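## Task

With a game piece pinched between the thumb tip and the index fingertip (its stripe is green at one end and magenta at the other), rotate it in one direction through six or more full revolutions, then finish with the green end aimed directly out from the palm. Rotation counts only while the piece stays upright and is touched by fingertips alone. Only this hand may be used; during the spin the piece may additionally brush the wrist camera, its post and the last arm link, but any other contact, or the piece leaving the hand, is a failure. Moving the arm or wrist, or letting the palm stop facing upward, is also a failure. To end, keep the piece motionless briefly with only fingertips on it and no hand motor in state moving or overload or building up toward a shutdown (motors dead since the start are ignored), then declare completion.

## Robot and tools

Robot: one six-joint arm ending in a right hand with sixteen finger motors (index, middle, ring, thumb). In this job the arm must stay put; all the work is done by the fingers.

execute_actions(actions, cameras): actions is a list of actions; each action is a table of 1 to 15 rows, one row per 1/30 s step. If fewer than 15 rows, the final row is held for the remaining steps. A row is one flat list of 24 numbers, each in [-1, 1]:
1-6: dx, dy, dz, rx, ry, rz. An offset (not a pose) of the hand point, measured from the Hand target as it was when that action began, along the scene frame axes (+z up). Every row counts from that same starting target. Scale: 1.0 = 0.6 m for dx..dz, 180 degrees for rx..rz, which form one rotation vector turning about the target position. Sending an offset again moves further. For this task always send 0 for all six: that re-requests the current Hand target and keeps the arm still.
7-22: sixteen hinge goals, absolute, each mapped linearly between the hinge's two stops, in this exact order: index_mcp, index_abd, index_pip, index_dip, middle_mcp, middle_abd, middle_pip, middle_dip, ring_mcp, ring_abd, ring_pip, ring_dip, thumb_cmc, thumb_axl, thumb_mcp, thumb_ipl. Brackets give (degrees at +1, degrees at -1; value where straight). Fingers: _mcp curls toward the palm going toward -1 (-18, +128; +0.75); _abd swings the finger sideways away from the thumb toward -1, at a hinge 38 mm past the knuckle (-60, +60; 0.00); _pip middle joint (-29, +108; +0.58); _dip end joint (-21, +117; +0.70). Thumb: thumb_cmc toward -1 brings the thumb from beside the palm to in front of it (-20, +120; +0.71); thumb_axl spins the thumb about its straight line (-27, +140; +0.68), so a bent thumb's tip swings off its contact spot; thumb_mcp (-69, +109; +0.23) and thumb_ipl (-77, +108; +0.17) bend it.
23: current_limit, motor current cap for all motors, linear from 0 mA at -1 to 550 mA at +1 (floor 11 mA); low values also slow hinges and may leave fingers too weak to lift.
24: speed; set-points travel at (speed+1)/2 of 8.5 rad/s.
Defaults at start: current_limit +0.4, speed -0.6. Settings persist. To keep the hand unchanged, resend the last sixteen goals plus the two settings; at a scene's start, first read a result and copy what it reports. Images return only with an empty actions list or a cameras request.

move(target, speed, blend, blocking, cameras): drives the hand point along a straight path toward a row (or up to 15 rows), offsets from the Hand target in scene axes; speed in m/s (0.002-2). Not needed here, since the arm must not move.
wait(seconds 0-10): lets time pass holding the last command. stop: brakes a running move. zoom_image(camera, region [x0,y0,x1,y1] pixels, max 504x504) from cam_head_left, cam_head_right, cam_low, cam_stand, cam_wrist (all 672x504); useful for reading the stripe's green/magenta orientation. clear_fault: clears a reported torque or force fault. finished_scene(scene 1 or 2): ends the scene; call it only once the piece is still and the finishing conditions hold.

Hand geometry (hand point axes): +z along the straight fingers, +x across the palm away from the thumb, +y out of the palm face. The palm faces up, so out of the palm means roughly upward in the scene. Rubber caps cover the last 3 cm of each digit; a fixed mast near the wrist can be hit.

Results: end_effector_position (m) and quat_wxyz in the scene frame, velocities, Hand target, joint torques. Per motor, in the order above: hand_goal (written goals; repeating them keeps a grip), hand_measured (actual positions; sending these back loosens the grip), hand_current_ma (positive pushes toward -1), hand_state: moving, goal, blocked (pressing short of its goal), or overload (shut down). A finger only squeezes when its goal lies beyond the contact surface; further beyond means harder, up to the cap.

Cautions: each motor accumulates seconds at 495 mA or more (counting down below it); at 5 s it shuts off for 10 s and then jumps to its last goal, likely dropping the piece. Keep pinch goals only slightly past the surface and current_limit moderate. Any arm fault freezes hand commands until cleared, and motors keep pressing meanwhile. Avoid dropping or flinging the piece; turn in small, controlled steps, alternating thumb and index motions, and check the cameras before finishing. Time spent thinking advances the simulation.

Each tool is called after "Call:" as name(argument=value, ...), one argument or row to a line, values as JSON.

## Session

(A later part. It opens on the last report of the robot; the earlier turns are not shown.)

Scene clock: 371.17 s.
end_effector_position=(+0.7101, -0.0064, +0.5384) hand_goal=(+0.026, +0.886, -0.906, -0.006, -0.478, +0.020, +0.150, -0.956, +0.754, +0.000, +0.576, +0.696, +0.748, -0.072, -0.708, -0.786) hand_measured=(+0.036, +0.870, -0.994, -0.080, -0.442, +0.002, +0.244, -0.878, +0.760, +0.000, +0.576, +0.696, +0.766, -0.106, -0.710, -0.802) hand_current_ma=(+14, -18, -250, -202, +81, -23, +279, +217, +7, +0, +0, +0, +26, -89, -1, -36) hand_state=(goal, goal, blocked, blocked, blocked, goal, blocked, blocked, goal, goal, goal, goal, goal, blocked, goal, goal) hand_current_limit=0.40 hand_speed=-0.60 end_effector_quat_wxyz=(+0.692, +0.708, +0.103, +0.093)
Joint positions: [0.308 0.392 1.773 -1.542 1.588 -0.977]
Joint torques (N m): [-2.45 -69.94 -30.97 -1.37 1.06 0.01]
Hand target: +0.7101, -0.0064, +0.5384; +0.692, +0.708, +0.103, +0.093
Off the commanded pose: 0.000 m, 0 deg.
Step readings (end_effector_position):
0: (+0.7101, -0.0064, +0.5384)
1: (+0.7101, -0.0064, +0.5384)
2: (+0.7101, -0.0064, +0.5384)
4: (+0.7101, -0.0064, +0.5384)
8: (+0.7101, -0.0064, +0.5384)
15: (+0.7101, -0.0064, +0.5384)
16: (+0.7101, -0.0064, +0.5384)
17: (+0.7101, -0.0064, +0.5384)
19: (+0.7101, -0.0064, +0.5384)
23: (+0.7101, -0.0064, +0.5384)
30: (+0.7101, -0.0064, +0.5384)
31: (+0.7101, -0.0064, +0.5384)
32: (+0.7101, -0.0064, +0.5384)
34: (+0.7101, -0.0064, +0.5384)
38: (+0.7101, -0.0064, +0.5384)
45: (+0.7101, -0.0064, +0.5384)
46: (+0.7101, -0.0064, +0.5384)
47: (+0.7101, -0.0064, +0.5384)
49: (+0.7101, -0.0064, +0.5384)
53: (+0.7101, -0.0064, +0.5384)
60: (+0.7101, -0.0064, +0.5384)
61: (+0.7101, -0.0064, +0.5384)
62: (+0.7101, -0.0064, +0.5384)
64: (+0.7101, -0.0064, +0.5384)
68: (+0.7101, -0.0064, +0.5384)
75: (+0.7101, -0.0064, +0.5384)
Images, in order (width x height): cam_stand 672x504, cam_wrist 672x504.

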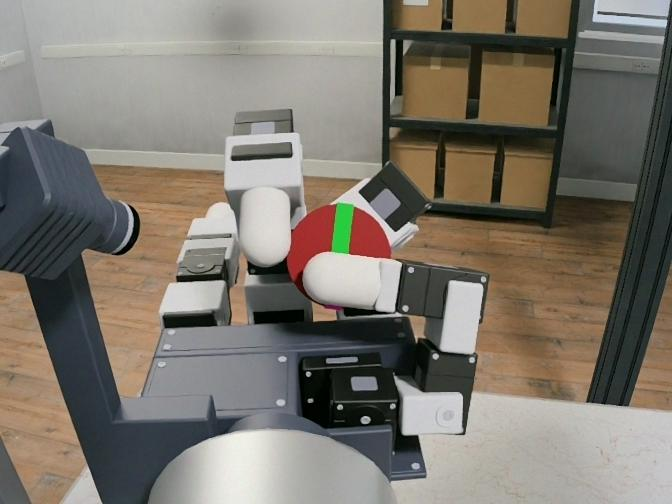

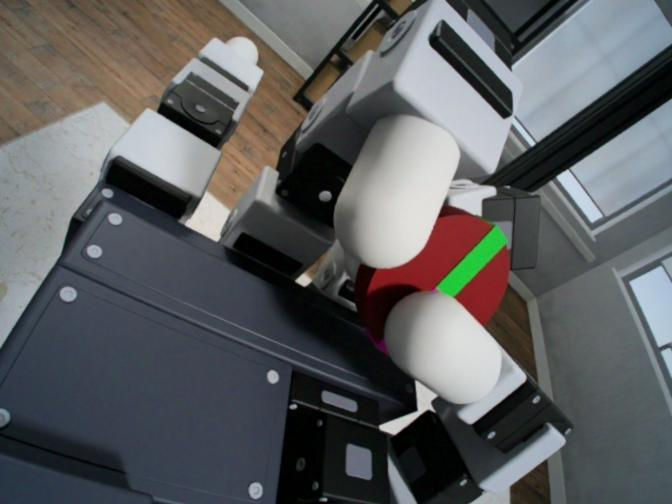

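Call:
execute_actions(
  actions=[
    [[0,0,0,0,0,0,0.026,0.886,-0.906,-0.006,-0.479,-0.2,0.4,-0.8,0.754,0,0.576,0.696,0.748,-0.072,-0.708,-0.786,0.4,-0.6]],
    [[0,0,0,0,0,0,0.026,0.886,-0.906,-0.006,-0.479,0.37,0.57,-0.5,0.754,0,0.576,0.696,0.748,-0.072,-0.708,-0.786,0.4,-0.6]],
    [[0,0,0,0,0,0,0.026,0.886,-0.906,-0.006,-0.479,0.37,0.52,-0.83,0.754,0,0.576,0.696,0.748,-0.072,-0.708,-0.786,0.4,-0.6]],
    [[0,0,0,0,0,0,0.026,0.886,-0.906,-0.006,-0.479,0.2,0.42,-0.88,0.754,0,0.576,0.696,0.748,-0.072,-0.708,-0.786,0.4,-0.6]],
    [[0,0,0,0,0,0,0.026,0.886,-0.906,-0.006,-0.479,0.02,0.25,-0.94,0.754,0,0.576,0.696,0.748,-0.072,-0.708,-0.786,0.4,-0.6]],
    [[0,0,0,0,0,0,0.026,0.886,-0.906,-0.006,-0.479,-0.02,0.05,-0.957,0.754,0,0.576,0.696,0.748,-0.072,-0.708,-0.786,0.4,-0.6]],
  ],
  cameras=["cam_stand"],
)

Call:
execute_actions(
  actions=[
    [[0,0,0,0,0,0,0.026,0.886,-0.906,-0.006,-0.479,-0.2,0.4,-0.8,0.754,0,0.576,0.696,0.748,-0.072,-0.708,-0.786,0.4,-0.6]],
    [[0,0,0,0,0,0,0.026,0.886,-0.906,-0.006,-0.479,0.37,0.57,-0.5,0.754,0,0.576,0.696,0.748,-0.072,-0.708,-0.786,0.4,-0.6]],
    [[0,0,0,0,0,0,0.026,0.886,-0.906,-0.006,-0.479,0.37,0.52,-0.83,0.754,0,0.576,0.696,0.748,-0.072,-0.708,-0.786,0.4,-0.6]],
    [[0,0,0,0,0,0,0.026,0.886,-0.906,-0.006,-0.479,0.2,0.42,-0.88,0.754,0,0.576,0.696,0.748,-0.072,-0.708,-0.786,0.4,-0.6]],
    [[0,0,0,0,0,0,0.026,0.886,-0.906,-0.006,-0.479,0.02,0.25,-0.94,0.754,0,0.576,0.696,0.748,-0.072,-0.708,-0.786,0.4,-0.6]],
    [[0,0,0,0,0,0,0.026,0.886,-0.906,-0.006,-0.479,-0.02,0.05,-0.957,0.754,0,0.576,0.696,0.748,-0.072,-0.708,-0.786,0.4,-0.6]],
  ],
  cameras=["cam_stand","cam_wrist"],
)

Scene clock: 431.33 s.
end_effector_position=(+0.7101, -0.0064, +0.5384) hand_goal=(+0.026, +0.886, -0.906, -0.006, -0.478, -0.020, +0.050, -0.956, +0.754, +0.000, +0.576, +0.696, +0.748, -0.072, -0.708, -0.786) hand_measured=(+0.036, +0.866, -0.994, -0.074, -0.450, -0.046, +0.254, -0.884, +0.760, +0.000, +0.576, +0.696, +0.768, -0.106, -0.702, -0.796) hand_current_ma=(+12, -27, -248, -173, +53, -36, +385, +189, +7, +0, +0, +0, +30, -89, +7, -18) hand_state=(goal, blocked, blocked, blocked, blocked, blocked, blocked, blocked, goal, goal, goal, goal, goal, blocked, goal, goal) hand_current_limit=0.40 hand_speed=-0.60 end_effector_quat_wxyz=(+0.692, +0.708, +0.103, +0.093)
Joint positions: [0.308 0.392 1.773 -1.542 1.588 -0.977]
Joint torques (N m): [-2.38 -70 -30.97 -1.34 1.15 -0.05]
Hand target: +0.7101, -0.0064, +0.5384; +0.692, +0.708, +0.103, +0.093
Off the commanded pose: 0.000 m, 0 deg.
Step readings (end_effector_position):
0: (+0.7101, -0.0064, +0.5384)
1: (+0.7101, -0.0064, +0.5384)
2: (+0.7101, -0.0064, +0.5384)
4: (+0.7101, -0.0064, +0.5384)
8: (+0.7101, -0.0064, +0.5384)
15: (+0.7101, -0.0064, +0.5384)
16: (+0.7101, -0.0064, +0.5384)
17: (+0.7101, -0.0064, +0.5384)
19: (+0.7101, -0.0064, +0.5384)
23: (+0.7101, -0.0064, +0.5384)
30: (+0.7101, -0.0064, +0.5384)
31: (+0.7101, -0.0064, +0.5384)
32: (+0.7101, -0.0064, +0.5384)
34: (+0.7101, -0.0064, +0.5384)
38: (+0.7101, -0.0064, +0.5384)
45: (+0.7101, -0.0064, +0.5384)
46: (+0.7101, -0.0064, +0.5384)
47: (+0.7101, -0.0064, +0.5384)
49: (+0.7101, -0.0064, +0.5384)
53: (+0.7101, -0.0064, +0.5384)
60: (+0.7101, -0.0064, +0.5384)
61: (+0.7101, -0.0064, +0.5384)
62: (+0.7101, -0.0064, +0.5384)
64: (+0.7101, -0.0064, +0.5384)
68: (+0.7101, -0.0064, +0.5384)
75: (+0.7101, -0.0064, +0.5384)
76: (+0.7101, -0.0064, +0.5384)
77: (+0.7101, -0.0064, +0.5384)
79: (+0.7101, -0.0064, +0.5384)
83: (+0.7101, -0.0064, +0.5384)
90: (+0.7101, -0.0064, +0.5384)
Images, in order (width x height): cam_stand 672x504.

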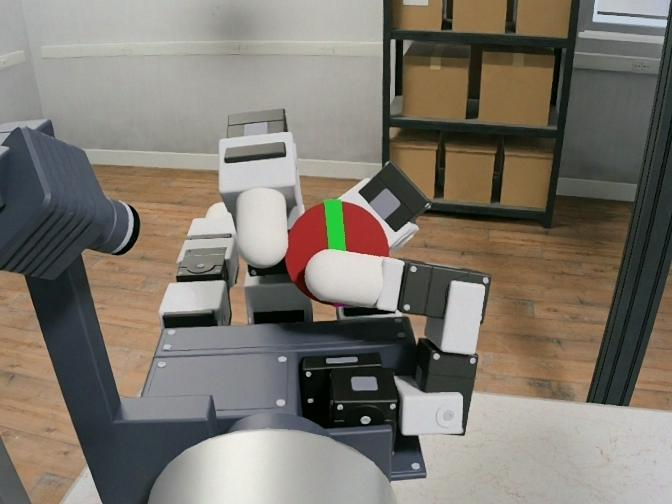

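Scene clock: 434.53 s.
end_effector_position=(+0.7101, -0.0064, +0.5384) hand_goal=(+0.026, +0.886, -0.906, -0.006, -0.478, -0.020, +0.050, -0.956, +0.754, +0.000, +0.576, +0.696, +0.748, -0.072, -0.708, -0.786) hand_measured=(+0.024, +0.862, -0.994, -0.086, -0.444, -0.042, +0.266, -0.874, +0.760, +0.000, +0.576, +0.696, +0.770, -0.110, -0.696, -0.790) hand_current_ma=(-2, -33, -250, -219, +72, -29, +385, +230, +7, +0, +0, +0, +35, -102, +23, -4) hand_state=(goal, blocked, blocked, blocked, blocked, blocked, blocked, blocked, goal, goal, goal, goal, blocked, blocked, goal, goal) hand_current_limit=0.40 hand_speed=-0.60 end_effector_quat_wxyz=(+0.692, +0.708, +0.103, +0.093)
Joint positions: [0.308 0.392 1.773 -1.542 1.588 -0.977]
Joint torques (N m): [-2.29 -70 -31.07 -1.32 1.07 -0.08]
Hand target: +0.7101, -0.0064, +0.5384; +0.692, +0.708, +0.103, +0.093
Off the commanded pose: 0.000 m, 0 deg.
Step readings (end_effector_position):
0: (+0.7101, -0.0064, +0.5384)
1: (+0.7101, -0.0064, +0.5384)
2: (+0.7101, -0.0064, +0.5384)
4: (+0.7101, -0.0064, +0.5384)
8: (+0.7101, -0.0064, +0.5384)
15: (+0.7101, -0.0064, +0.5384)
16: (+0.7101, -0.0064, +0.5384)
17: (+0.7101, -0.0064, +0.5384)
19: (+0.7101, -0.0064, +0.5384)
23: (+0.7101, -0.0064, +0.5384)
30: (+0.7101, -0.0064, +0.5384)
31: (+0.7101, -0.0064, +0.5384)
32: (+0.7101, -0.0064, +0.5384)
34: (+0.7101, -0.0064, +0.5384)
38: (+0.7101, -0.0064, +0.5384)
45: (+0.7101, -0.0064, +0.5384)
46: (+0.7101, -0.0064, +0.5384)
47: (+0.7101, -0.0064, +0.5384)
49: (+0.7101, -0.0064, +0.5384)
53: (+0.7101, -0.0064, +0.5384)
60: (+0.7101, -0.0064, +0.5384)
61: (+0.7101, -0.0064, +0.5384)
62: (+0.7101, -0.0064, +0.5384)
64: (+0.7101, -0.0064, +0.5384)
68: (+0.7101, -0.0064, +0.5384)
75: (+0.7101, -0.0064, +0.5384)
76: (+0.7101, -0.0064, +0.5384)
77: (+0.7101, -0.0064, +0.5384)
79: (+0.7101, -0.0064, +0.5384)
83: (+0.7101, -0.0064, +0.5384)
90: (+0.7101, -0.0064, +0.5384)
Images, in order (width x height): cam_stand 672x504, cam_wrist 672x504.

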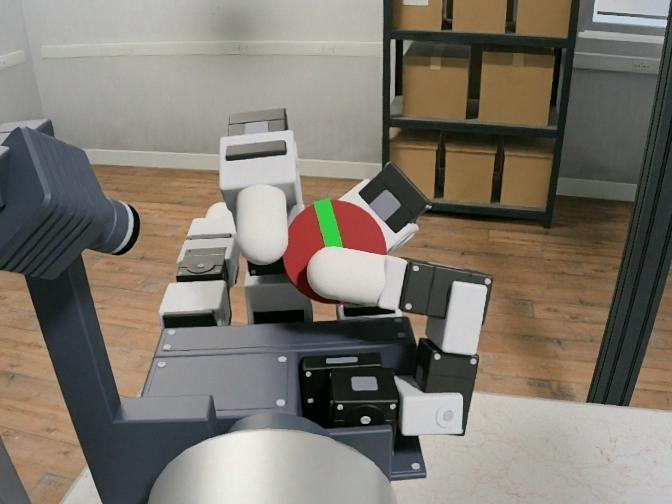

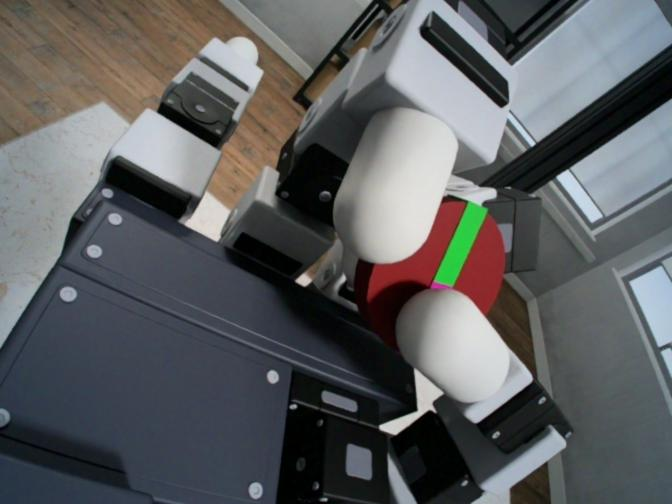

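Call:
execute_actions(
  actions=[
    [[0,0,0,0,0,0,0.026,0.886,-0.906,-0.006,-0.479,-0.2,0.4,-0.8,0.754,0,0.576,0.696,0.748,-0.072,-0.708,-0.786,0.4,-0.6]],
    [[0,0,0,0,0,0,0.026,0.886,-0.906,-0.006,-0.5,0.37,0.58,-0.5,0.754,0,0.576,0.696,0.748,-0.072,-0.74,-0.8,0.4,-0.8]],
    [[0,0,0,0,0,0,0.026,0.886,-0.906,-0.006,-0.575,0.37,0.58,-0.5,0.754,0,0.576,0.696,0.748,-0.072,-0.76,-0.82,0.4,-0.8]],
  ],
  cameras=["cam_stand","cam_wrist"],
)

Call:
execute_actions(
  actions=[
    [[0,0,0,0,0,0,0.026,0.886,-0.906,-0.006,-0.575,0.37,0.57,-0.75,0.754,0,0.576,0.696,0.748,-0.072,-0.76,-0.82,0.4,-0.6]],
    [[0,0,0,0,0,0,0.026,0.886,-0.906,-0.006,-0.575,0.25,0.54,-0.83,0.754,0,0.576,0.696,0.748,-0.072,-0.76,-0.82,0.4,-0.6]],
  ],
  cameras=["cam_stand","cam_wrist"],
)

Call:
execute_actions(
  actions=[
    [[0,0,0,0,0,0,0.026,0.886,-0.906,-0.006,-0.575,0.1,0.45,-0.88,0.754,0,0.576,0.696,0.748,-0.072,-0.76,-0.82,0.4,-0.6]],
    [[0,0,0,0,0,0,0.026,0.886,-0.906,-0.006,-0.575,0,0.3,-0.94,0.754,0,0.576,0.696,0.748,-0.072,-0.76,-0.82,0.4,-0.6]],
  ],
  cameras=["cam_stand","cam_wrist"],
)

Scene clock: 468.03 s.
end_effector_position=(+0.7101, -0.0064, +0.5384) hand_goal=(+0.026, +0.886, -0.906, -0.006, -0.574, +0.370, +0.580, -0.500, +0.754, +0.000, +0.576, +0.696, +0.748, -0.072, -0.760, -0.820) hand_measured=(+0.024, +0.886, -0.986, -0.062, -0.538, +0.328, +0.580, -0.504, +0.760, +0.000, +0.576, +0.696, +0.786, -0.112, -0.704, -0.802) hand_current_ma=(-1, +0, -222, -133, +79, -72, +0, -3, +7, +0, +0, +0, +76, -106, +189, +39) hand_state=(goal, goal, blocked, blocked, blocked, blocked, goal, goal, goal, goal, goal, goal, blocked, blocked, blocked, goal) hand_current_limit=0.40 hand_speed=-0.80 end_effector_quat_wxyz=(+0.692, +0.708, +0.103, +0.093)
Joint positions: [0.308 0.392 1.773 -1.542 1.588 -0.977]
Joint torques (N m): [-2.5 -69.85 -30.99 -1.35 1.12 -0.05]
Hand target: +0.7101, -0.0064, +0.5384; +0.692, +0.708, +0.103, +0.093
Off the commanded pose: 0.000 m, 0 deg.
Step readings (end_effector_position):
0: (+0.7101, -0.0064, +0.5384)
1: (+0.7101, -0.0064, +0.5384)
2: (+0.7101, -0.0064, +0.5384)
4: (+0.7101, -0.0064, +0.5384)
8: (+0.7101, -0.0064, +0.5384)
15: (+0.7101, -0.0064, +0.5384)
16: (+0.7101, -0.0064, +0.5384)
17: (+0.7101, -0.0064, +0.5384)
19: (+0.7101, -0.0064, +0.5384)
23: (+0.7101, -0.0064, +0.5384)
30: (+0.7101, -0.0064, +0.5384)
31: (+0.7101, -0.0064, +0.5384)
32: (+0.7101, -0.0064, +0.5384)
34: (+0.7101, -0.0064, +0.5384)
38: (+0.7101, -0.0064, +0.5384)
45: (+0.7101, -0.0064, +0.5384)
Images, in order (width x height): cam_stand 672x504, cam_wrist 672x504.

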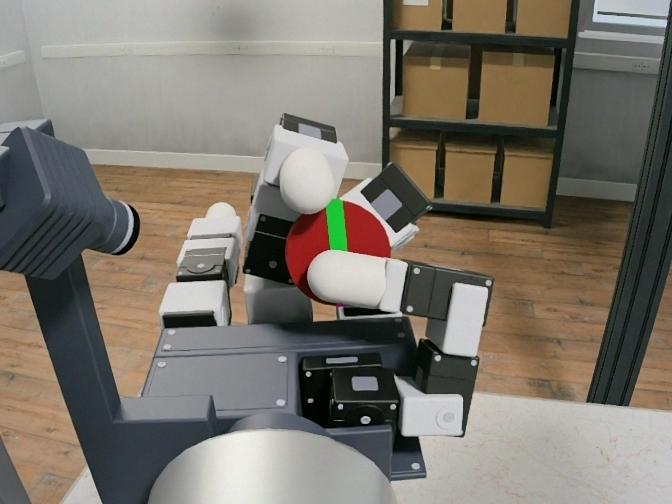

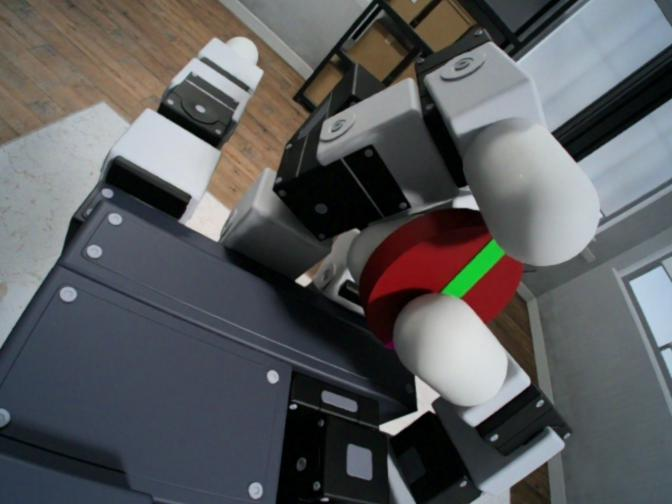

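Scene clock: 469.23 s.
end_effector_position=(+0.7101, -0.0064, +0.5384) hand_goal=(+0.026, +0.886, -0.906, -0.006, -0.574, +0.250, +0.540, -0.830, +0.754, +0.000, +0.576, +0.696, +0.748, -0.072, -0.760, -0.820) hand_measured=(+0.006, +0.876, -0.994, -0.078, -0.538, +0.244, +0.598, -0.774, +0.760, +0.000, +0.576, +0.696, +0.786, -0.112, -0.712, -0.810) hand_current_ma=(-35, -10, -250, -193, +79, -6, +137, +137, +7, +0, +0, +0, +76, -106, +151, +17) hand_state=(blocked, goal, blocked, blocked, blocked, goal, blocked, blocked, goal, goal, goal, goal, blocked, blocked, blocked, goal) hand_current_limit=0.40 hand_speed=-0.60 end_effector_quat_wxyz=(+0.692, +0.708, +0.103, +0.093)
Joint positions: [0.308 0.392 1.773 -1.542 1.588 -0.977]
Joint torques (N m): [-2.77 -69.86 -30.84 -1.33 1.13 -0.06]
Hand target: +0.7101, -0.0064, +0.5384; +0.692, +0.708, +0.103, +0.093
Off the commanded pose: 0.000 m, 0 deg.
Step readings (end_effector_position):
0: (+0.7101, -0.0064, +0.5384)
1: (+0.7101, -0.0064, +0.5384)
2: (+0.7101, -0.0064, +0.5384)
4: (+0.7101, -0.0064, +0.5384)
8: (+0.7101, -0.0064, +0.5384)
15: (+0.7101, -0.0064, +0.5384)
16: (+0.7101, -0.0064, +0.5384)
17: (+0.7101, -0.0064, +0.5384)
19: (+0.7101, -0.0064, +0.5384)
23: (+0.7101, -0.0064, +0.5384)
30: (+0.7101, -0.0064, +0.5384)
Images, in order (width x height): cam_stand 672x504, cam_wrist 672x504.

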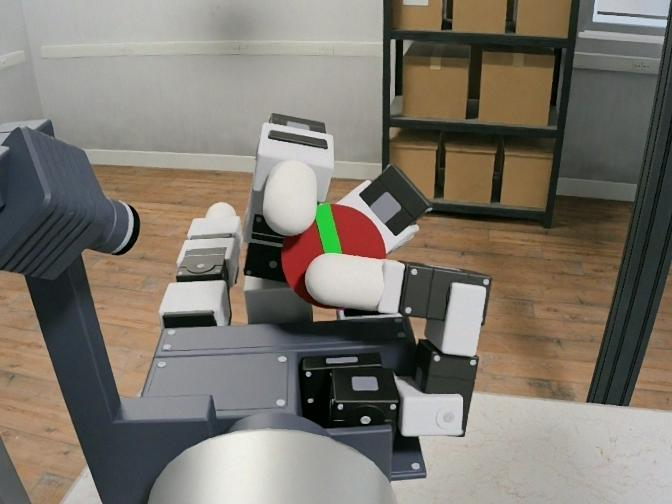

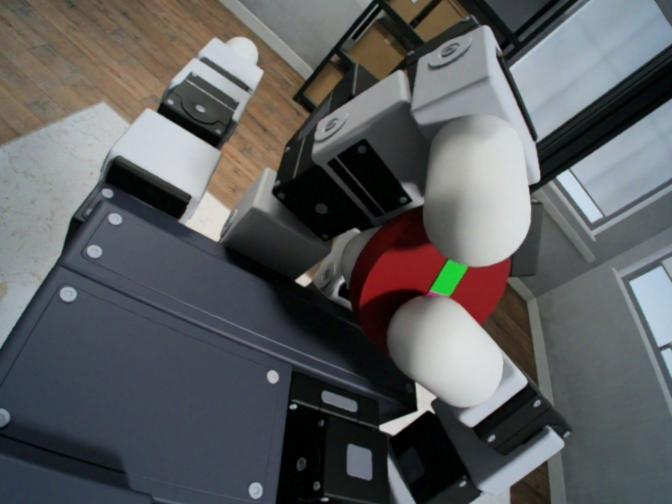

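Scene clock: 470.43 s.
end_effector_position=(+0.7101, -0.0064, +0.5384) hand_goal=(+0.026, +0.886, -0.906, -0.006, -0.574, +0.000, +0.300, -0.940, +0.754, +0.000, +0.576, +0.696, +0.748, -0.072, -0.760, -0.820) hand_measured=(+0.004, +0.868, -0.994, -0.086, -0.540, -0.016, +0.386, -0.876, +0.760, +0.000, +0.576, +0.696, +0.786, -0.112, -0.714, -0.812) hand_current_ma=(-39, -21, -250, -224, +72, -18, +242, +159, +7, +0, +0, +0, +76, -106, +147, +14) hand_state=(blocked, goal, blocked, blocked, blocked, goal, blocked, blocked, goal, goal, goal, goal, blocked, blocked, blocked, goal) hand_current_limit=0.40 hand_speed=-0.60 end_effector_quat_wxyz=(+0.692, +0.708, +0.103, +0.093)
Joint positions: [0.308 0.392 1.773 -1.542 1.588 -0.977]
Joint torques (N m): [-2.24 -69.94 -30.84 -1.36 1.11 -0.05]
Hand target: +0.7101, -0.0064, +0.5384; +0.692, +0.708, +0.103, +0.093
Off the commanded pose: 0.000 m, 0 deg.
Step readings (end_effector_position):
0: (+0.7101, -0.0064, +0.5384)
1: (+0.7101, -0.0064, +0.5384)
2: (+0.7101, -0.0064, +0.5384)
4: (+0.7101, -0.0064, +0.5384)
8: (+0.7101, -0.0064, +0.5384)
15: (+0.7101, -0.0064, +0.5384)
16: (+0.7101, -0.0064, +0.5384)
17: (+0.7101, -0.0064, +0.5384)
19: (+0.7101, -0.0064, +0.5384)
23: (+0.7101, -0.0064, +0.5384)
30: (+0.7101, -0.0064, +0.5384)
Images, in order (width x height): cam_stand 672x504, cam_wrist 672x504.

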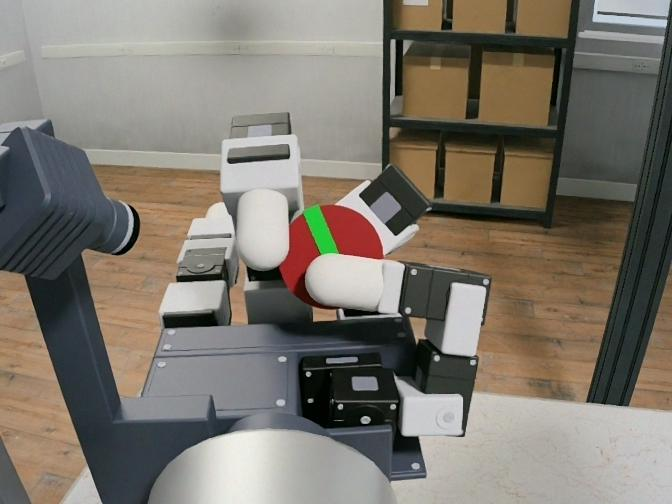

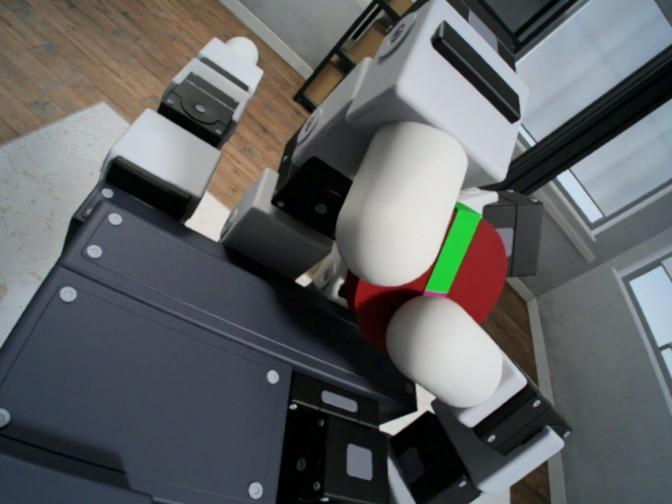

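Call:
execute_actions(
  actions=[
    [[0,0,0,0,0,0,0.026,0.886,-0.906,-0.006,-0.55,-0.2,0.45,-0.8,0.754,0,0.576,0.696,0.748,-0.072,-0.76,-0.82,0.4,-0.6]],
    [[0,0,0,0,0,0,0.026,0.886,-0.906,-0.006,-0.55,0.36,0.58,-0.5,0.754,0,0.576,0.696,0.748,-0.072,-0.76,-0.82,0.4,-0.6]],
    [[0,0,0,0,0,0,0.026,0.886,-0.906,-0.006,-0.55,0.36,0.57,-0.76,0.754,0,0.576,0.696,0.748,-0.072,-0.76,-0.82,0.4,-0.6]],
    [[0,0,0,0,0,0,0.026,0.886,-0.906,-0.006,-0.55,0.2,0.52,-0.85,0.754,0,0.576,0.696,0.748,-0.072,-0.76,-0.82,0.4,-0.6]],
    [[0,0,0,0,0,0,0.026,0.886,-0.906,-0.006,-0.55,0.08,0.41,-0.9,0.754,0,0.576,0.696,0.748,-0.072,-0.76,-0.82,0.4,-0.6]],
    [[0,0,0,0,0,0,0.026,0.886,-0.906,-0.006,-0.55,0,0.25,-0.94,0.754,0,0.576,0.696,0.748,-0.072,-0.76,-0.82,0.4,-0.6]],
  ],
  cameras=["cam_stand"],
)

Call:
execute_actions(
  actions=[
    [[0,0,0,0,0,0,0.026,0.886,-0.906,-0.006,-0.55,-0.2,0.45,-0.8,0.754,0,0.576,0.696,0.748,-0.072,-0.76,-0.82,0.4,-0.6]],
    [[0,0,0,0,0,0,0.026,0.886,-0.906,-0.006,-0.55,0.36,0.58,-0.5,0.754,0,0.576,0.696,0.748,-0.072,-0.76,-0.82,0.4,-0.6]],
    [[0,0,0,0,0,0,0.026,0.886,-0.906,-0.006,-0.55,0.36,0.57,-0.76,0.754,0,0.576,0.696,0.748,-0.072,-0.76,-0.82,0.4,-0.6]],
    [[0,0,0,0,0,0,0.026,0.886,-0.906,-0.006,-0.55,0.2,0.52,-0.85,0.754,0,0.576,0.696,0.748,-0.072,-0.76,-0.82,0.4,-0.6]],
    [[0,0,0,0,0,0,0.026,0.886,-0.906,-0.006,-0.55,0.08,0.41,-0.9,0.754,0,0.576,0.696,0.748,-0.072,-0.76,-0.82,0.4,-0.6]],
    [[0,0,0,0,0,0,0.026,0.886,-0.906,-0.006,-0.55,0,0.25,-0.94,0.754,0,0.576,0.696,0.748,-0.072,-0.76,-0.82,0.4,-0.6]],
  ],
  cameras=["cam_stand","cam_wrist"],
)

Scene clock: 499.83 s.
end_effector_position=(+0.7101, -0.0064, +0.5384) hand_goal=(+0.026, +0.886, -0.906, -0.006, -0.550, +0.000, +0.250, -0.940, +0.754, +0.000, +0.576, +0.696, +0.748, -0.072, -0.760, -0.820) hand_measured=(+0.000, +0.858, -0.994, -0.100, -0.518, -0.020, +0.364, -0.858, +0.760, +0.000, +0.576, +0.696, +0.786, -0.112, -0.728, -0.814) hand_current_ma=(-47, -40, -250, -277, +68, -27, +363, +231, +7, +0, +0, +0, +76, -106, +84, +7) hand_state=(blocked, blocked, blocked, blocked, blocked, blocked, blocked, blocked, goal, goal, goal, goal, blocked, blocked, blocked, goal) hand_current_limit=0.40 hand_speed=-0.60 end_effector_quat_wxyz=(+0.692, +0.708, +0.103, +0.093)
Joint positions: [0.308 0.392 1.773 -1.542 1.588 -0.977]
Joint torques (N m): [-2.68 -70.11 -31.11 -1.33 1.14 -0.06]
Hand target: +0.7101, -0.0064, +0.5384; +0.692, +0.708, +0.103, +0.093
Off the commanded pose: 0.000 m, 0 deg.
Step readings (end_effector_position):
0: (+0.7101, -0.0064, +0.5384)
1: (+0.7101, -0.0064, +0.5384)
2: (+0.7101, -0.0064, +0.5384)
4: (+0.7101, -0.0064, +0.5384)
8: (+0.7101, -0.0064, +0.5384)
15: (+0.7101, -0.0064, +0.5384)
16: (+0.7101, -0.0064, +0.5384)
17: (+0.7101, -0.0064, +0.5384)
19: (+0.7101, -0.0064, +0.5384)
23: (+0.7101, -0.0064, +0.5384)
30: (+0.7101, -0.0064, +0.5384)
31: (+0.7101, -0.0064, +0.5384)
32: (+0.7101, -0.0064, +0.5384)
34: (+0.7101, -0.0064, +0.5384)
38: (+0.7101, -0.0064, +0.5384)
45: (+0.7101, -0.0064, +0.5384)
46: (+0.7101, -0.0064, +0.5384)
47: (+0.7101, -0.0064, +0.5384)
49: (+0.7101, -0.0064, +0.5384)
53: (+0.7101, -0.0064, +0.5384)
60: (+0.7101, -0.0064, +0.5384)
61: (+0.7101, -0.0064, +0.5384)
62: (+0.7101, -0.0064, +0.5384)
64: (+0.7101, -0.0064, +0.5384)
68: (+0.7101, -0.0064, +0.5384)
75: (+0.7101, -0.0064, +0.5384)
76: (+0.7101, -0.0064, +0.5384)
77: (+0.7101, -0.0064, +0.5384)
79: (+0.7101, -0.0064, +0.5384)
83: (+0.7101, -0.0064, +0.5384)
90: (+0.7101, -0.0064, +0.5384)
Images, in order (width x height): cam_stand 672x504.

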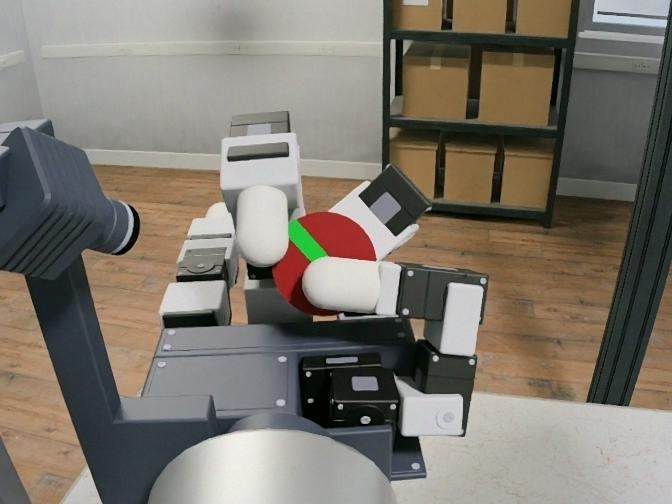

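Scene clock: 503.03 s.
end_effector_position=(+0.7101, -0.0064, +0.5384) hand_goal=(+0.026, +0.886, -0.906, -0.006, -0.550, +0.000, +0.250, -0.940, +0.754, +0.000, +0.576, +0.696, +0.748, -0.072, -0.760, -0.820) hand_measured=(-0.002, +0.854, -0.994, -0.104, -0.516, -0.020, +0.380, -0.848, +0.760, +0.000, +0.576, +0.696, +0.784, -0.108, -0.734, -0.814) hand_current_ma=(-56, -48, -251, -298, +73, -25, +385, +269, +7, +0, +0, +0, +71, -95, +64, +7) hand_state=(blocked, blocked, blocked, blocked, blocked, goal, blocked, blocked, goal, goal, goal, goal, blocked, blocked, blocked, goal) hand_current_limit=0.40 hand_speed=-0.60 end_effector_quat_wxyz=(+0.692, +0.708, +0.103, +0.093)
Joint positions: [0.308 0.392 1.773 -1.542 1.588 -0.977]
Joint torques (N m): [-2.34 -69.89 -31.06 -1.33 1.16 -0.08]
Hand target: +0.7101, -0.0064, +0.5384; +0.692, +0.708, +0.103, +0.093
Off the commanded pose: 0.000 m, 0 deg.
Step readings (end_effector_position):
0: (+0.7101, -0.0064, +0.5384)
1: (+0.7101, -0.0064, +0.5384)
2: (+0.7101, -0.0064, +0.5384)
4: (+0.7101, -0.0064, +0.5384)
8: (+0.7101, -0.0064, +0.5384)
15: (+0.7101, -0.0064, +0.5384)
16: (+0.7101, -0.0064, +0.5384)
17: (+0.7101, -0.0064, +0.5384)
19: (+0.7101, -0.0064, +0.5384)
23: (+0.7101, -0.0064, +0.5384)
30: (+0.7101, -0.0064, +0.5384)
31: (+0.7101, -0.0064, +0.5384)
32: (+0.7101, -0.0064, +0.5384)
34: (+0.7101, -0.0064, +0.5384)
38: (+0.7101, -0.0064, +0.5384)
45: (+0.7101, -0.0064, +0.5384)
46: (+0.7101, -0.0064, +0.5384)
47: (+0.7101, -0.0064, +0.5384)
49: (+0.7101, -0.0064, +0.5384)
53: (+0.7101, -0.0064, +0.5384)
60: (+0.7101, -0.0064, +0.5384)
61: (+0.7101, -0.0064, +0.5384)
62: (+0.7101, -0.0064, +0.5384)
64: (+0.7101, -0.0064, +0.5384)
68: (+0.7101, -0.0064, +0.5384)
75: (+0.7101, -0.0064, +0.5384)
76: (+0.7101, -0.0064, +0.5384)
77: (+0.7101, -0.0064, +0.5384)
79: (+0.7101, -0.0064, +0.5384)
83: (+0.7101, -0.0064, +0.5384)
90: (+0.7101, -0.0064, +0.5384)
Images, in order (width x height): cam_stand 672x504, cam_wrist 672x504.

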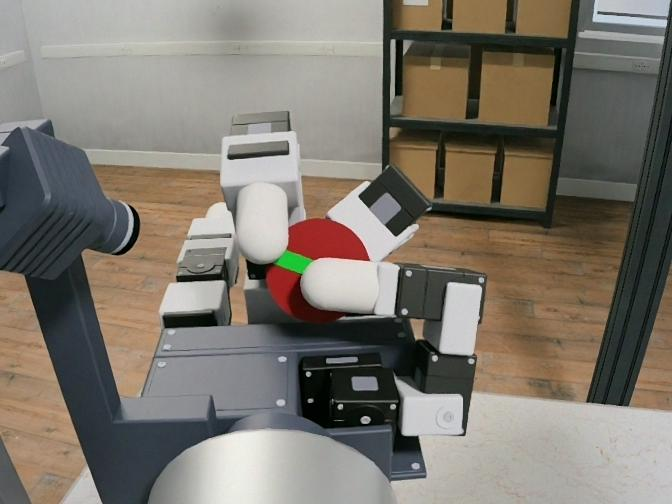

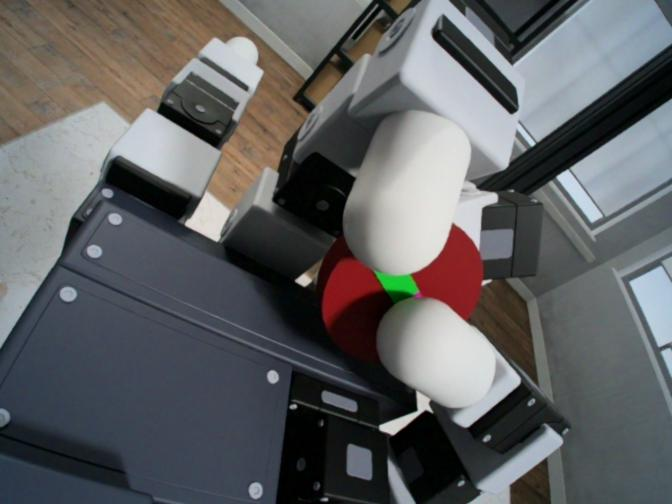

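Call:
execute_actions(
  actions=[
    [[0,0,0,0,0,0,0.026,0.886,-0.906,-0.006,-0.55,-0.25,0.5,-0.75,0.754,0,0.576,0.696,0.748,-0.072,-0.76,-0.82,0.4,-0.6]],
    [[0,0,0,0,0,0,0.026,0.886,-0.906,-0.006,-0.55,0.36,0.58,-0.5,0.754,0,0.576,0.696,0.748,-0.072,-0.76,-0.82,0.4,-0.6]],
    [[0,0,0,0,0,0,0.026,0.886,-0.906,-0.006,-0.55,0.36,0.57,-0.76,0.754,0,0.576,0.696,0.748,-0.072,-0.76,-0.82,0.4,-0.6]],
    [[0,0,0,0,0,0,0.026,0.886,-0.906,-0.006,-0.55,0.2,0.52,-0.85,0.754,0,0.576,0.696,0.748,-0.072,-0.76,-0.82,0.4,-0.6]],
    [[0,0,0,0,0,0,0.026,0.886,-0.906,-0.006,-0.55,0.05,0.42,-0.9,0.754,0,0.576,0.696,0.748,-0.072,-0.76,-0.82,0.4,-0.6]],
    [[0,0,0,0,0,0,0.026,0.886,-0.906,-0.006,-0.55,-0.1,0.25,-0.94,0.754,0,0.576,0.696,0.748,-0.072,-0.76,-0.82,0.4,-0.6]],
  ],
  cameras=["cam_stand"],
)

Call:
execute_actions(
  actions=[
    [[0,0,0,0,0,0,0.026,0.886,-0.906,-0.006,-0.55,-0.25,0.5,-0.75,0.754,0,0.576,0.696,0.748,-0.072,-0.76,-0.82,0.4,-0.6]],
    [[0,0,0,0,0,0,0.026,0.886,-0.906,-0.006,-0.55,0.36,0.58,-0.5,0.754,0,0.576,0.696,0.748,-0.072,-0.76,-0.82,0.4,-0.6]],
    [[0,0,0,0,0,0,0.026,0.886,-0.906,-0.006,-0.55,0.36,0.57,-0.76,0.754,0,0.576,0.696,0.748,-0.072,-0.76,-0.82,0.4,-0.6]],
    [[0,0,0,0,0,0,0.026,0.886,-0.906,-0.006,-0.55,0.2,0.52,-0.85,0.754,0,0.576,0.696,0.748,-0.072,-0.76,-0.82,0.4,-0.6]],
    [[0,0,0,0,0,0,0.026,0.886,-0.906,-0.006,-0.55,0.08,0.41,-0.9,0.754,0,0.576,0.696,0.748,-0.072,-0.76,-0.82,0.4,-0.6]],
    [[0,0,0,0,0,0,0.026,0.886,-0.906,-0.006,-0.55,0,0.15,-0.94,0.754,0,0.576,0.696,0.748,-0.072,-0.76,-0.82,0.4,-0.6]],
  ],
  cameras=["cam_stand","cam_wrist"],
)

Scene clock: 527.13 s.
end_effector_position=(+0.7101, -0.0064, +0.5384) hand_goal=(+0.026, +0.886, -0.906, -0.006, -0.550, -0.100, +0.250, -0.940, +0.754, +0.000, +0.576, +0.696, +0.748, -0.072, -0.760, -0.820) hand_measured=(+0.012, +0.864, -0.994, -0.098, -0.526, -0.108, +0.340, -0.852, +0.760, +0.000, +0.576, +0.696, +0.770, -0.106, -0.742, -0.814) hand_current_ma=(-19, -28, -250, -273, +42, -7, +263, +249, +7, +0, +0, +0, +35, -87, +39, +10) hand_state=(goal, blocked, blocked, blocked, blocked, goal, blocked, blocked, goal, goal, goal, goal, blocked, blocked, goal, goal) hand_current_limit=0.40 hand_speed=-0.60 end_effector_quat_wxyz=(+0.692, +0.708, +0.103, +0.093)
Joint positions: [0.308 0.392 1.773 -1.542 1.588 -0.977]
Joint torques (N m): [-2.31 -70.3 -31.08 -1.34 1.18 -0.05]
Hand target: +0.7101, -0.0064, +0.5384; +0.692, +0.708, +0.103, +0.093
Off the commanded pose: 0.000 m, 0 deg.
Step readings (end_effector_position):
0: (+0.7101, -0.0064, +0.5384)
1: (+0.7101, -0.0064, +0.5384)
2: (+0.7101, -0.0064, +0.5384)
4: (+0.7101, -0.0064, +0.5384)
8: (+0.7101, -0.0064, +0.5384)
15: (+0.7101, -0.0064, +0.5384)
16: (+0.7101, -0.0064, +0.5384)
17: (+0.7101, -0.0064, +0.5384)
19: (+0.7101, -0.0064, +0.5384)
23: (+0.7101, -0.0064, +0.5384)
30: (+0.7101, -0.0064, +0.5384)
31: (+0.7101, -0.0064, +0.5384)
32: (+0.7101, -0.0064, +0.5384)
34: (+0.7101, -0.0064, +0.5384)
38: (+0.7101, -0.0064, +0.5384)
45: (+0.7101, -0.0064, +0.5384)
46: (+0.7101, -0.0064, +0.5384)
47: (+0.7101, -0.0064, +0.5384)
49: (+0.7101, -0.0064, +0.5384)
53: (+0.7101, -0.0064, +0.5384)
60: (+0.7101, -0.0064, +0.5384)
61: (+0.7101, -0.0064, +0.5384)
62: (+0.7101, -0.0064, +0.5384)
64: (+0.7101, -0.0064, +0.5384)
68: (+0.7101, -0.0064, +0.5384)
75: (+0.7101, -0.0064, +0.5384)
76: (+0.7101, -0.0064, +0.5384)
77: (+0.7101, -0.0064, +0.5384)
79: (+0.7101, -0.0064, +0.5384)
83: (+0.7101, -0.0064, +0.5384)
90: (+0.7101, -0.0064, +0.5384)
Images, in order (width x height): cam_stand 672x504.

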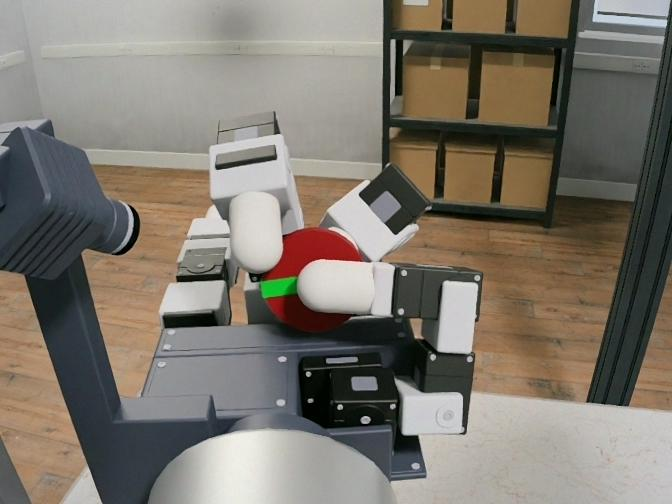

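Scene clock: 530.33 s.
end_effector_position=(+0.7101, -0.0064, +0.5384) hand_goal=(+0.026, +0.886, -0.906, -0.006, -0.550, +0.000, +0.150, -0.940, +0.754, +0.000, +0.576, +0.696, +0.748, -0.072, -0.760, -0.820) hand_measured=(+0.032, +0.850, -0.994, -0.082, -0.546, -0.026, +0.246, -0.874, +0.760, +0.000, +0.576, +0.696, +0.762, -0.104, -0.752, -0.818) hand_current_ma=(+6, -60, -250, -208, +4, -36, +280, +171, +7, +0, +0, +0, +18, -79, +13, +1) hand_state=(goal, blocked, blocked, blocked, goal, blocked, blocked, blocked, goal, goal, goal, goal, goal, blocked, goal, goal) hand_current_limit=0.40 hand_speed=-0.60 end_effector_quat_wxyz=(+0.692, +0.708, +0.103, +0.093)
Joint positions: [0.308 0.392 1.773 -1.542 1.588 -0.977]
Joint torques (N m): [-2.41 -70.03 -30.98 -1.28 1.15 -0.06]
Hand target: +0.7101, -0.0064, +0.5384; +0.692, +0.708, +0.103, +0.093
Off the commanded pose: 0.000 m, 0 deg.
Step readings (end_effector_position):
0: (+0.7101, -0.0064, +0.5384)
1: (+0.7101, -0.0064, +0.5384)
2: (+0.7101, -0.0064, +0.5384)
4: (+0.7101, -0.0064, +0.5384)
8: (+0.7101, -0.0064, +0.5384)
15: (+0.7101, -0.0064, +0.5384)
16: (+0.7101, -0.0064, +0.5384)
17: (+0.7101, -0.0064, +0.5384)
19: (+0.7101, -0.0064, +0.5384)
23: (+0.7101, -0.0064, +0.5384)
30: (+0.7101, -0.0064, +0.5384)
31: (+0.7101, -0.0064, +0.5384)
32: (+0.7101, -0.0064, +0.5384)
34: (+0.7101, -0.0064, +0.5384)
38: (+0.7101, -0.0064, +0.5384)
45: (+0.7101, -0.0064, +0.5384)
46: (+0.7101, -0.0064, +0.5384)
47: (+0.7101, -0.0064, +0.5384)
49: (+0.7101, -0.0064, +0.5384)
53: (+0.7101, -0.0064, +0.5384)
60: (+0.7101, -0.0064, +0.5384)
61: (+0.7101, -0.0064, +0.5384)
62: (+0.7101, -0.0064, +0.5384)
64: (+0.7101, -0.0064, +0.5384)
68: (+0.7101, -0.0064, +0.5384)
75: (+0.7101, -0.0064, +0.5384)
76: (+0.7101, -0.0064, +0.5384)
77: (+0.7101, -0.0064, +0.5384)
79: (+0.7101, -0.0064, +0.5384)
83: (+0.7101, -0.0064, +0.5384)
90: (+0.7101, -0.0064, +0.5384)
Images, in order (width x height): cam_stand 672x504, cam_wrist 672x504.

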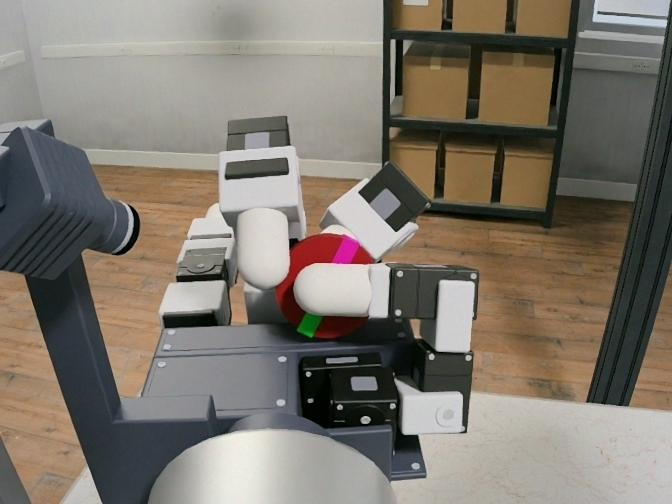

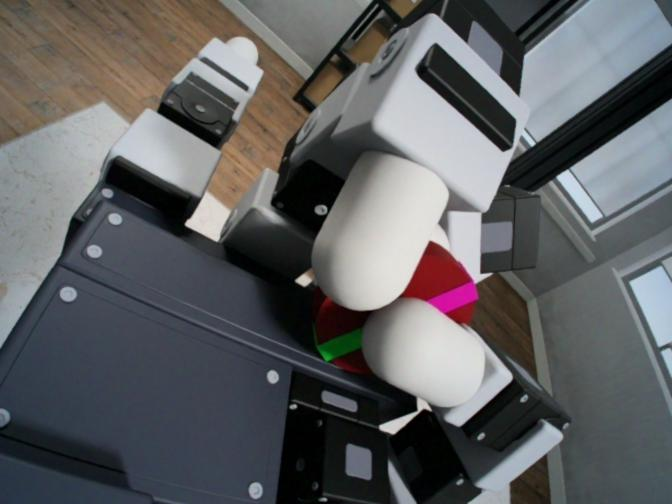

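Call:
execute_actions(
  actions=[
    [[0,0,0,0,0,0,0.026,0.886,-0.906,-0.006,-0.55,-0.25,0.5,-0.75,0.754,0,0.576,0.696,0.748,-0.072,-0.76,-0.82,0.4,-0.6]],
    [[0,0,0,0,0,0,0.026,0.886,-0.906,-0.006,-0.55,0.36,0.58,-0.5,0.754,0,0.576,0.696,0.748,-0.072,-0.76,-0.82,0.4,-0.6]],
    [[0,0,0,0,0,0,0.026,0.886,-0.906,-0.006,-0.55,0.36,0.57,-0.76,0.754,0,0.576,0.696,0.748,-0.072,-0.76,-0.82,0.4,-0.6]],
    [[0,0,0,0,0,0,0.026,0.886,-0.906,-0.006,-0.55,0.2,0.5,-0.86,0.754,0,0.576,0.696,0.748,-0.072,-0.76,-0.82,0.4,-0.6]],
    [[0,0,0,0,0,0,0.026,0.886,-0.906,-0.006,-0.55,0.08,0.4,-0.91,0.754,0,0.576,0.696,0.748,-0.072,-0.76,-0.82,0.4,-0.6]],
    [[0,0,0,0,0,0,0.026,0.886,-0.906,-0.006,-0.55,0,0.22,-0.94,0.754,0,0.576,0.696,0.748,-0.072,-0.76,-0.82,0.4,-0.6]],
  ],
  cameras=["cam_stand"],
)

Call:
execute_actions(
  actions=[
    [[0,0,0,0,0,0,0.026,0.886,-0.906,-0.006,-0.55,-0.25,0.5,-0.75,0.754,0,0.576,0.696,0.748,-0.072,-0.76,-0.82,0.4,-0.6]],
    [[0,0,0,0,0,0,0.026,0.886,-0.906,-0.006,-0.55,0.36,0.58,-0.5,0.754,0,0.576,0.696,0.748,-0.072,-0.76,-0.82,0.4,-0.6]],
    [[0,0,0,0,0,0,0.026,0.886,-0.906,-0.006,-0.55,0.36,0.57,-0.76,0.754,0,0.576,0.696,0.748,-0.072,-0.76,-0.82,0.4,-0.6]],
    [[0,0,0,0,0,0,0.026,0.886,-0.906,-0.006,-0.55,0.2,0.5,-0.86,0.754,0,0.576,0.696,0.748,-0.072,-0.76,-0.82,0.4,-0.6]],
    [[0,0,0,0,0,0,0.026,0.886,-0.906,-0.006,-0.55,0.08,0.4,-0.91,0.754,0,0.576,0.696,0.748,-0.072,-0.76,-0.82,0.4,-0.6]],
    [[0,0,0,0,0,0,0.026,0.886,-0.906,-0.006,-0.55,0,0.22,-0.94,0.754,0,0.576,0.696,0.748,-0.072,-0.76,-0.82,0.4,-0.6]],
  ],
  cameras=["cam_stand","cam_wrist"],
)

Scene clock: 553.03 s.
end_effector_position=(+0.7101, -0.0064, +0.5384) hand_goal=(+0.026, +0.886, -0.906, -0.006, -0.550, +0.000, +0.220, -0.940, +0.754, +0.000, +0.576, +0.696, +0.748, -0.072, -0.760, -0.820) hand_measured=(+0.040, +0.878, -0.980, -0.066, -0.538, -0.020, +0.302, -0.894, +0.760, +0.000, +0.576, +0.696, +0.764, -0.098, -0.758, -0.830) hand_current_ma=(+21, -7, -197, -147, +17, -25, +223, +99, +7, +0, +0, +0, +24, -57, +1, -17) hand_state=(goal, goal, blocked, blocked, goal, goal, blocked, blocked, goal, goal, goal, goal, goal, blocked, goal, goal) hand_current_limit=0.40 hand_speed=-0.60 end_effector_quat_wxyz=(+0.692, +0.708, +0.103, +0.093)
Joint positions: [0.308 0.392 1.773 -1.542 1.588 -0.977]
Joint torques (N m): [-2.69 -69.72 -30.92 -1.3 1.12 -0.05]
Hand target: +0.7101, -0.0064, +0.5384; +0.692, +0.708, +0.103, +0.093
Off the commanded pose: 0.000 m, 0 deg.
Step readings (end_effector_position):
0: (+0.7101, -0.0064, +0.5384)
1: (+0.7101, -0.0064, +0.5384)
2: (+0.7101, -0.0064, +0.5384)
4: (+0.7101, -0.0064, +0.5384)
8: (+0.7101, -0.0064, +0.5384)
15: (+0.7101, -0.0064, +0.5384)
16: (+0.7101, -0.0064, +0.5384)
17: (+0.7101, -0.0064, +0.5384)
19: (+0.7101, -0.0064, +0.5384)
23: (+0.7101, -0.0064, +0.5384)
30: (+0.7101, -0.0064, +0.5384)
31: (+0.7101, -0.0064, +0.5384)
32: (+0.7101, -0.0064, +0.5384)
34: (+0.7101, -0.0064, +0.5384)
38: (+0.7101, -0.0064, +0.5384)
45: (+0.7101, -0.0064, +0.5384)
46: (+0.7101, -0.0064, +0.5384)
47: (+0.7101, -0.0064, +0.5384)
49: (+0.7101, -0.0064, +0.5384)
53: (+0.7101, -0.0064, +0.5384)
60: (+0.7101, -0.0064, +0.5384)
61: (+0.7101, -0.0064, +0.5384)
62: (+0.7101, -0.0064, +0.5384)
64: (+0.7101, -0.0064, +0.5384)
68: (+0.7101, -0.0064, +0.5384)
75: (+0.7101, -0.0064, +0.5384)
76: (+0.7101, -0.0064, +0.5384)
77: (+0.7101, -0.0064, +0.5384)
79: (+0.7101, -0.0064, +0.5384)
83: (+0.7101, -0.0064, +0.5384)
90: (+0.7101, -0.0064, +0.5384)
Images, in order (width x height): cam_stand 672x504.

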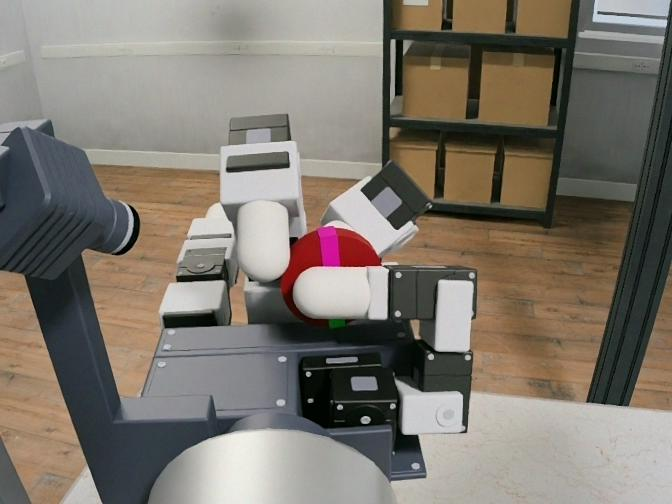

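Scene clock: 556.23 s.
end_effector_position=(+0.7101, -0.0064, +0.5384) hand_goal=(+0.026, +0.886, -0.906, -0.006, -0.550, +0.000, +0.220, -0.940, +0.754, +0.000, +0.576, +0.696, +0.748, -0.072, -0.760, -0.820) hand_measured=(+0.040, +0.884, -0.972, -0.062, -0.536, -0.020, +0.314, -0.892, +0.760, +0.000, +0.576, +0.696, +0.764, -0.098, -0.760, -0.834) hand_current_ma=(+19, -2, -169, -137, +23, -26, +279, +109, +7, +0, +0, +0, +24, -58, +1, -31) hand_state=(goal, goal, blocked, blocked, goal, blocked, blocked, blocked, goal, goal, goal, goal, goal, blocked, goal, goal) hand_current_limit=0.40 hand_speed=-0.60 end_effector_quat_wxyz=(+0.692, +0.708, +0.103, +0.093)
Joint positions: [0.308 0.392 1.773 -1.542 1.588 -0.977]
Joint torques (N m): [-2.35 -70.2 -30.73 -1.37 1.11 -0.07]
Hand target: +0.7101, -0.0064, +0.5384; +0.692, +0.708, +0.103, +0.093
Off the commanded pose: 0.000 m, 0 deg.
Step readings (end_effector_position):
0: (+0.7101, -0.0064, +0.5384)
1: (+0.7101, -0.0064, +0.5384)
2: (+0.7101, -0.0064, +0.5384)
4: (+0.7101, -0.0064, +0.5384)
8: (+0.7101, -0.0064, +0.5384)
15: (+0.7101, -0.0064, +0.5384)
16: (+0.7101, -0.0064, +0.5384)
17: (+0.7101, -0.0064, +0.5384)
19: (+0.7101, -0.0064, +0.5384)
23: (+0.7101, -0.0064, +0.5384)
30: (+0.7101, -0.0064, +0.5384)
31: (+0.7101, -0.0064, +0.5384)
32: (+0.7101, -0.0064, +0.5384)
34: (+0.7101, -0.0064, +0.5384)
38: (+0.7101, -0.0064, +0.5384)
45: (+0.7101, -0.0064, +0.5384)
46: (+0.7101, -0.0064, +0.5384)
47: (+0.7101, -0.0064, +0.5384)
49: (+0.7101, -0.0064, +0.5384)
53: (+0.7101, -0.0064, +0.5384)
60: (+0.7101, -0.0064, +0.5384)
61: (+0.7101, -0.0064, +0.5384)
62: (+0.7101, -0.0064, +0.5384)
64: (+0.7101, -0.0064, +0.5384)
68: (+0.7101, -0.0064, +0.5384)
75: (+0.7101, -0.0064, +0.5384)
76: (+0.7101, -0.0064, +0.5384)
77: (+0.7101, -0.0064, +0.5384)
79: (+0.7101, -0.0064, +0.5384)
83: (+0.7101, -0.0064, +0.5384)
90: (+0.7101, -0.0064, +0.5384)
Images, in order (width x height): cam_stand 672x504, cam_wrist 672x504.

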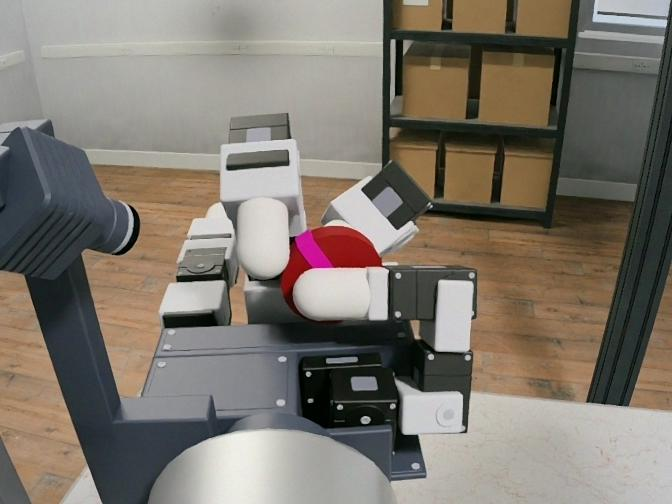

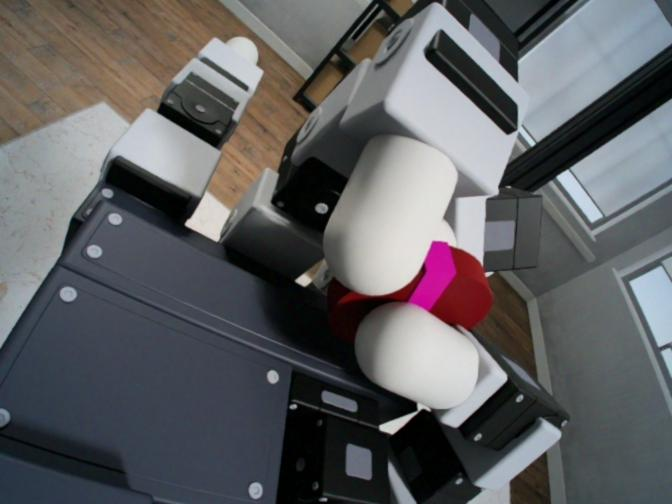

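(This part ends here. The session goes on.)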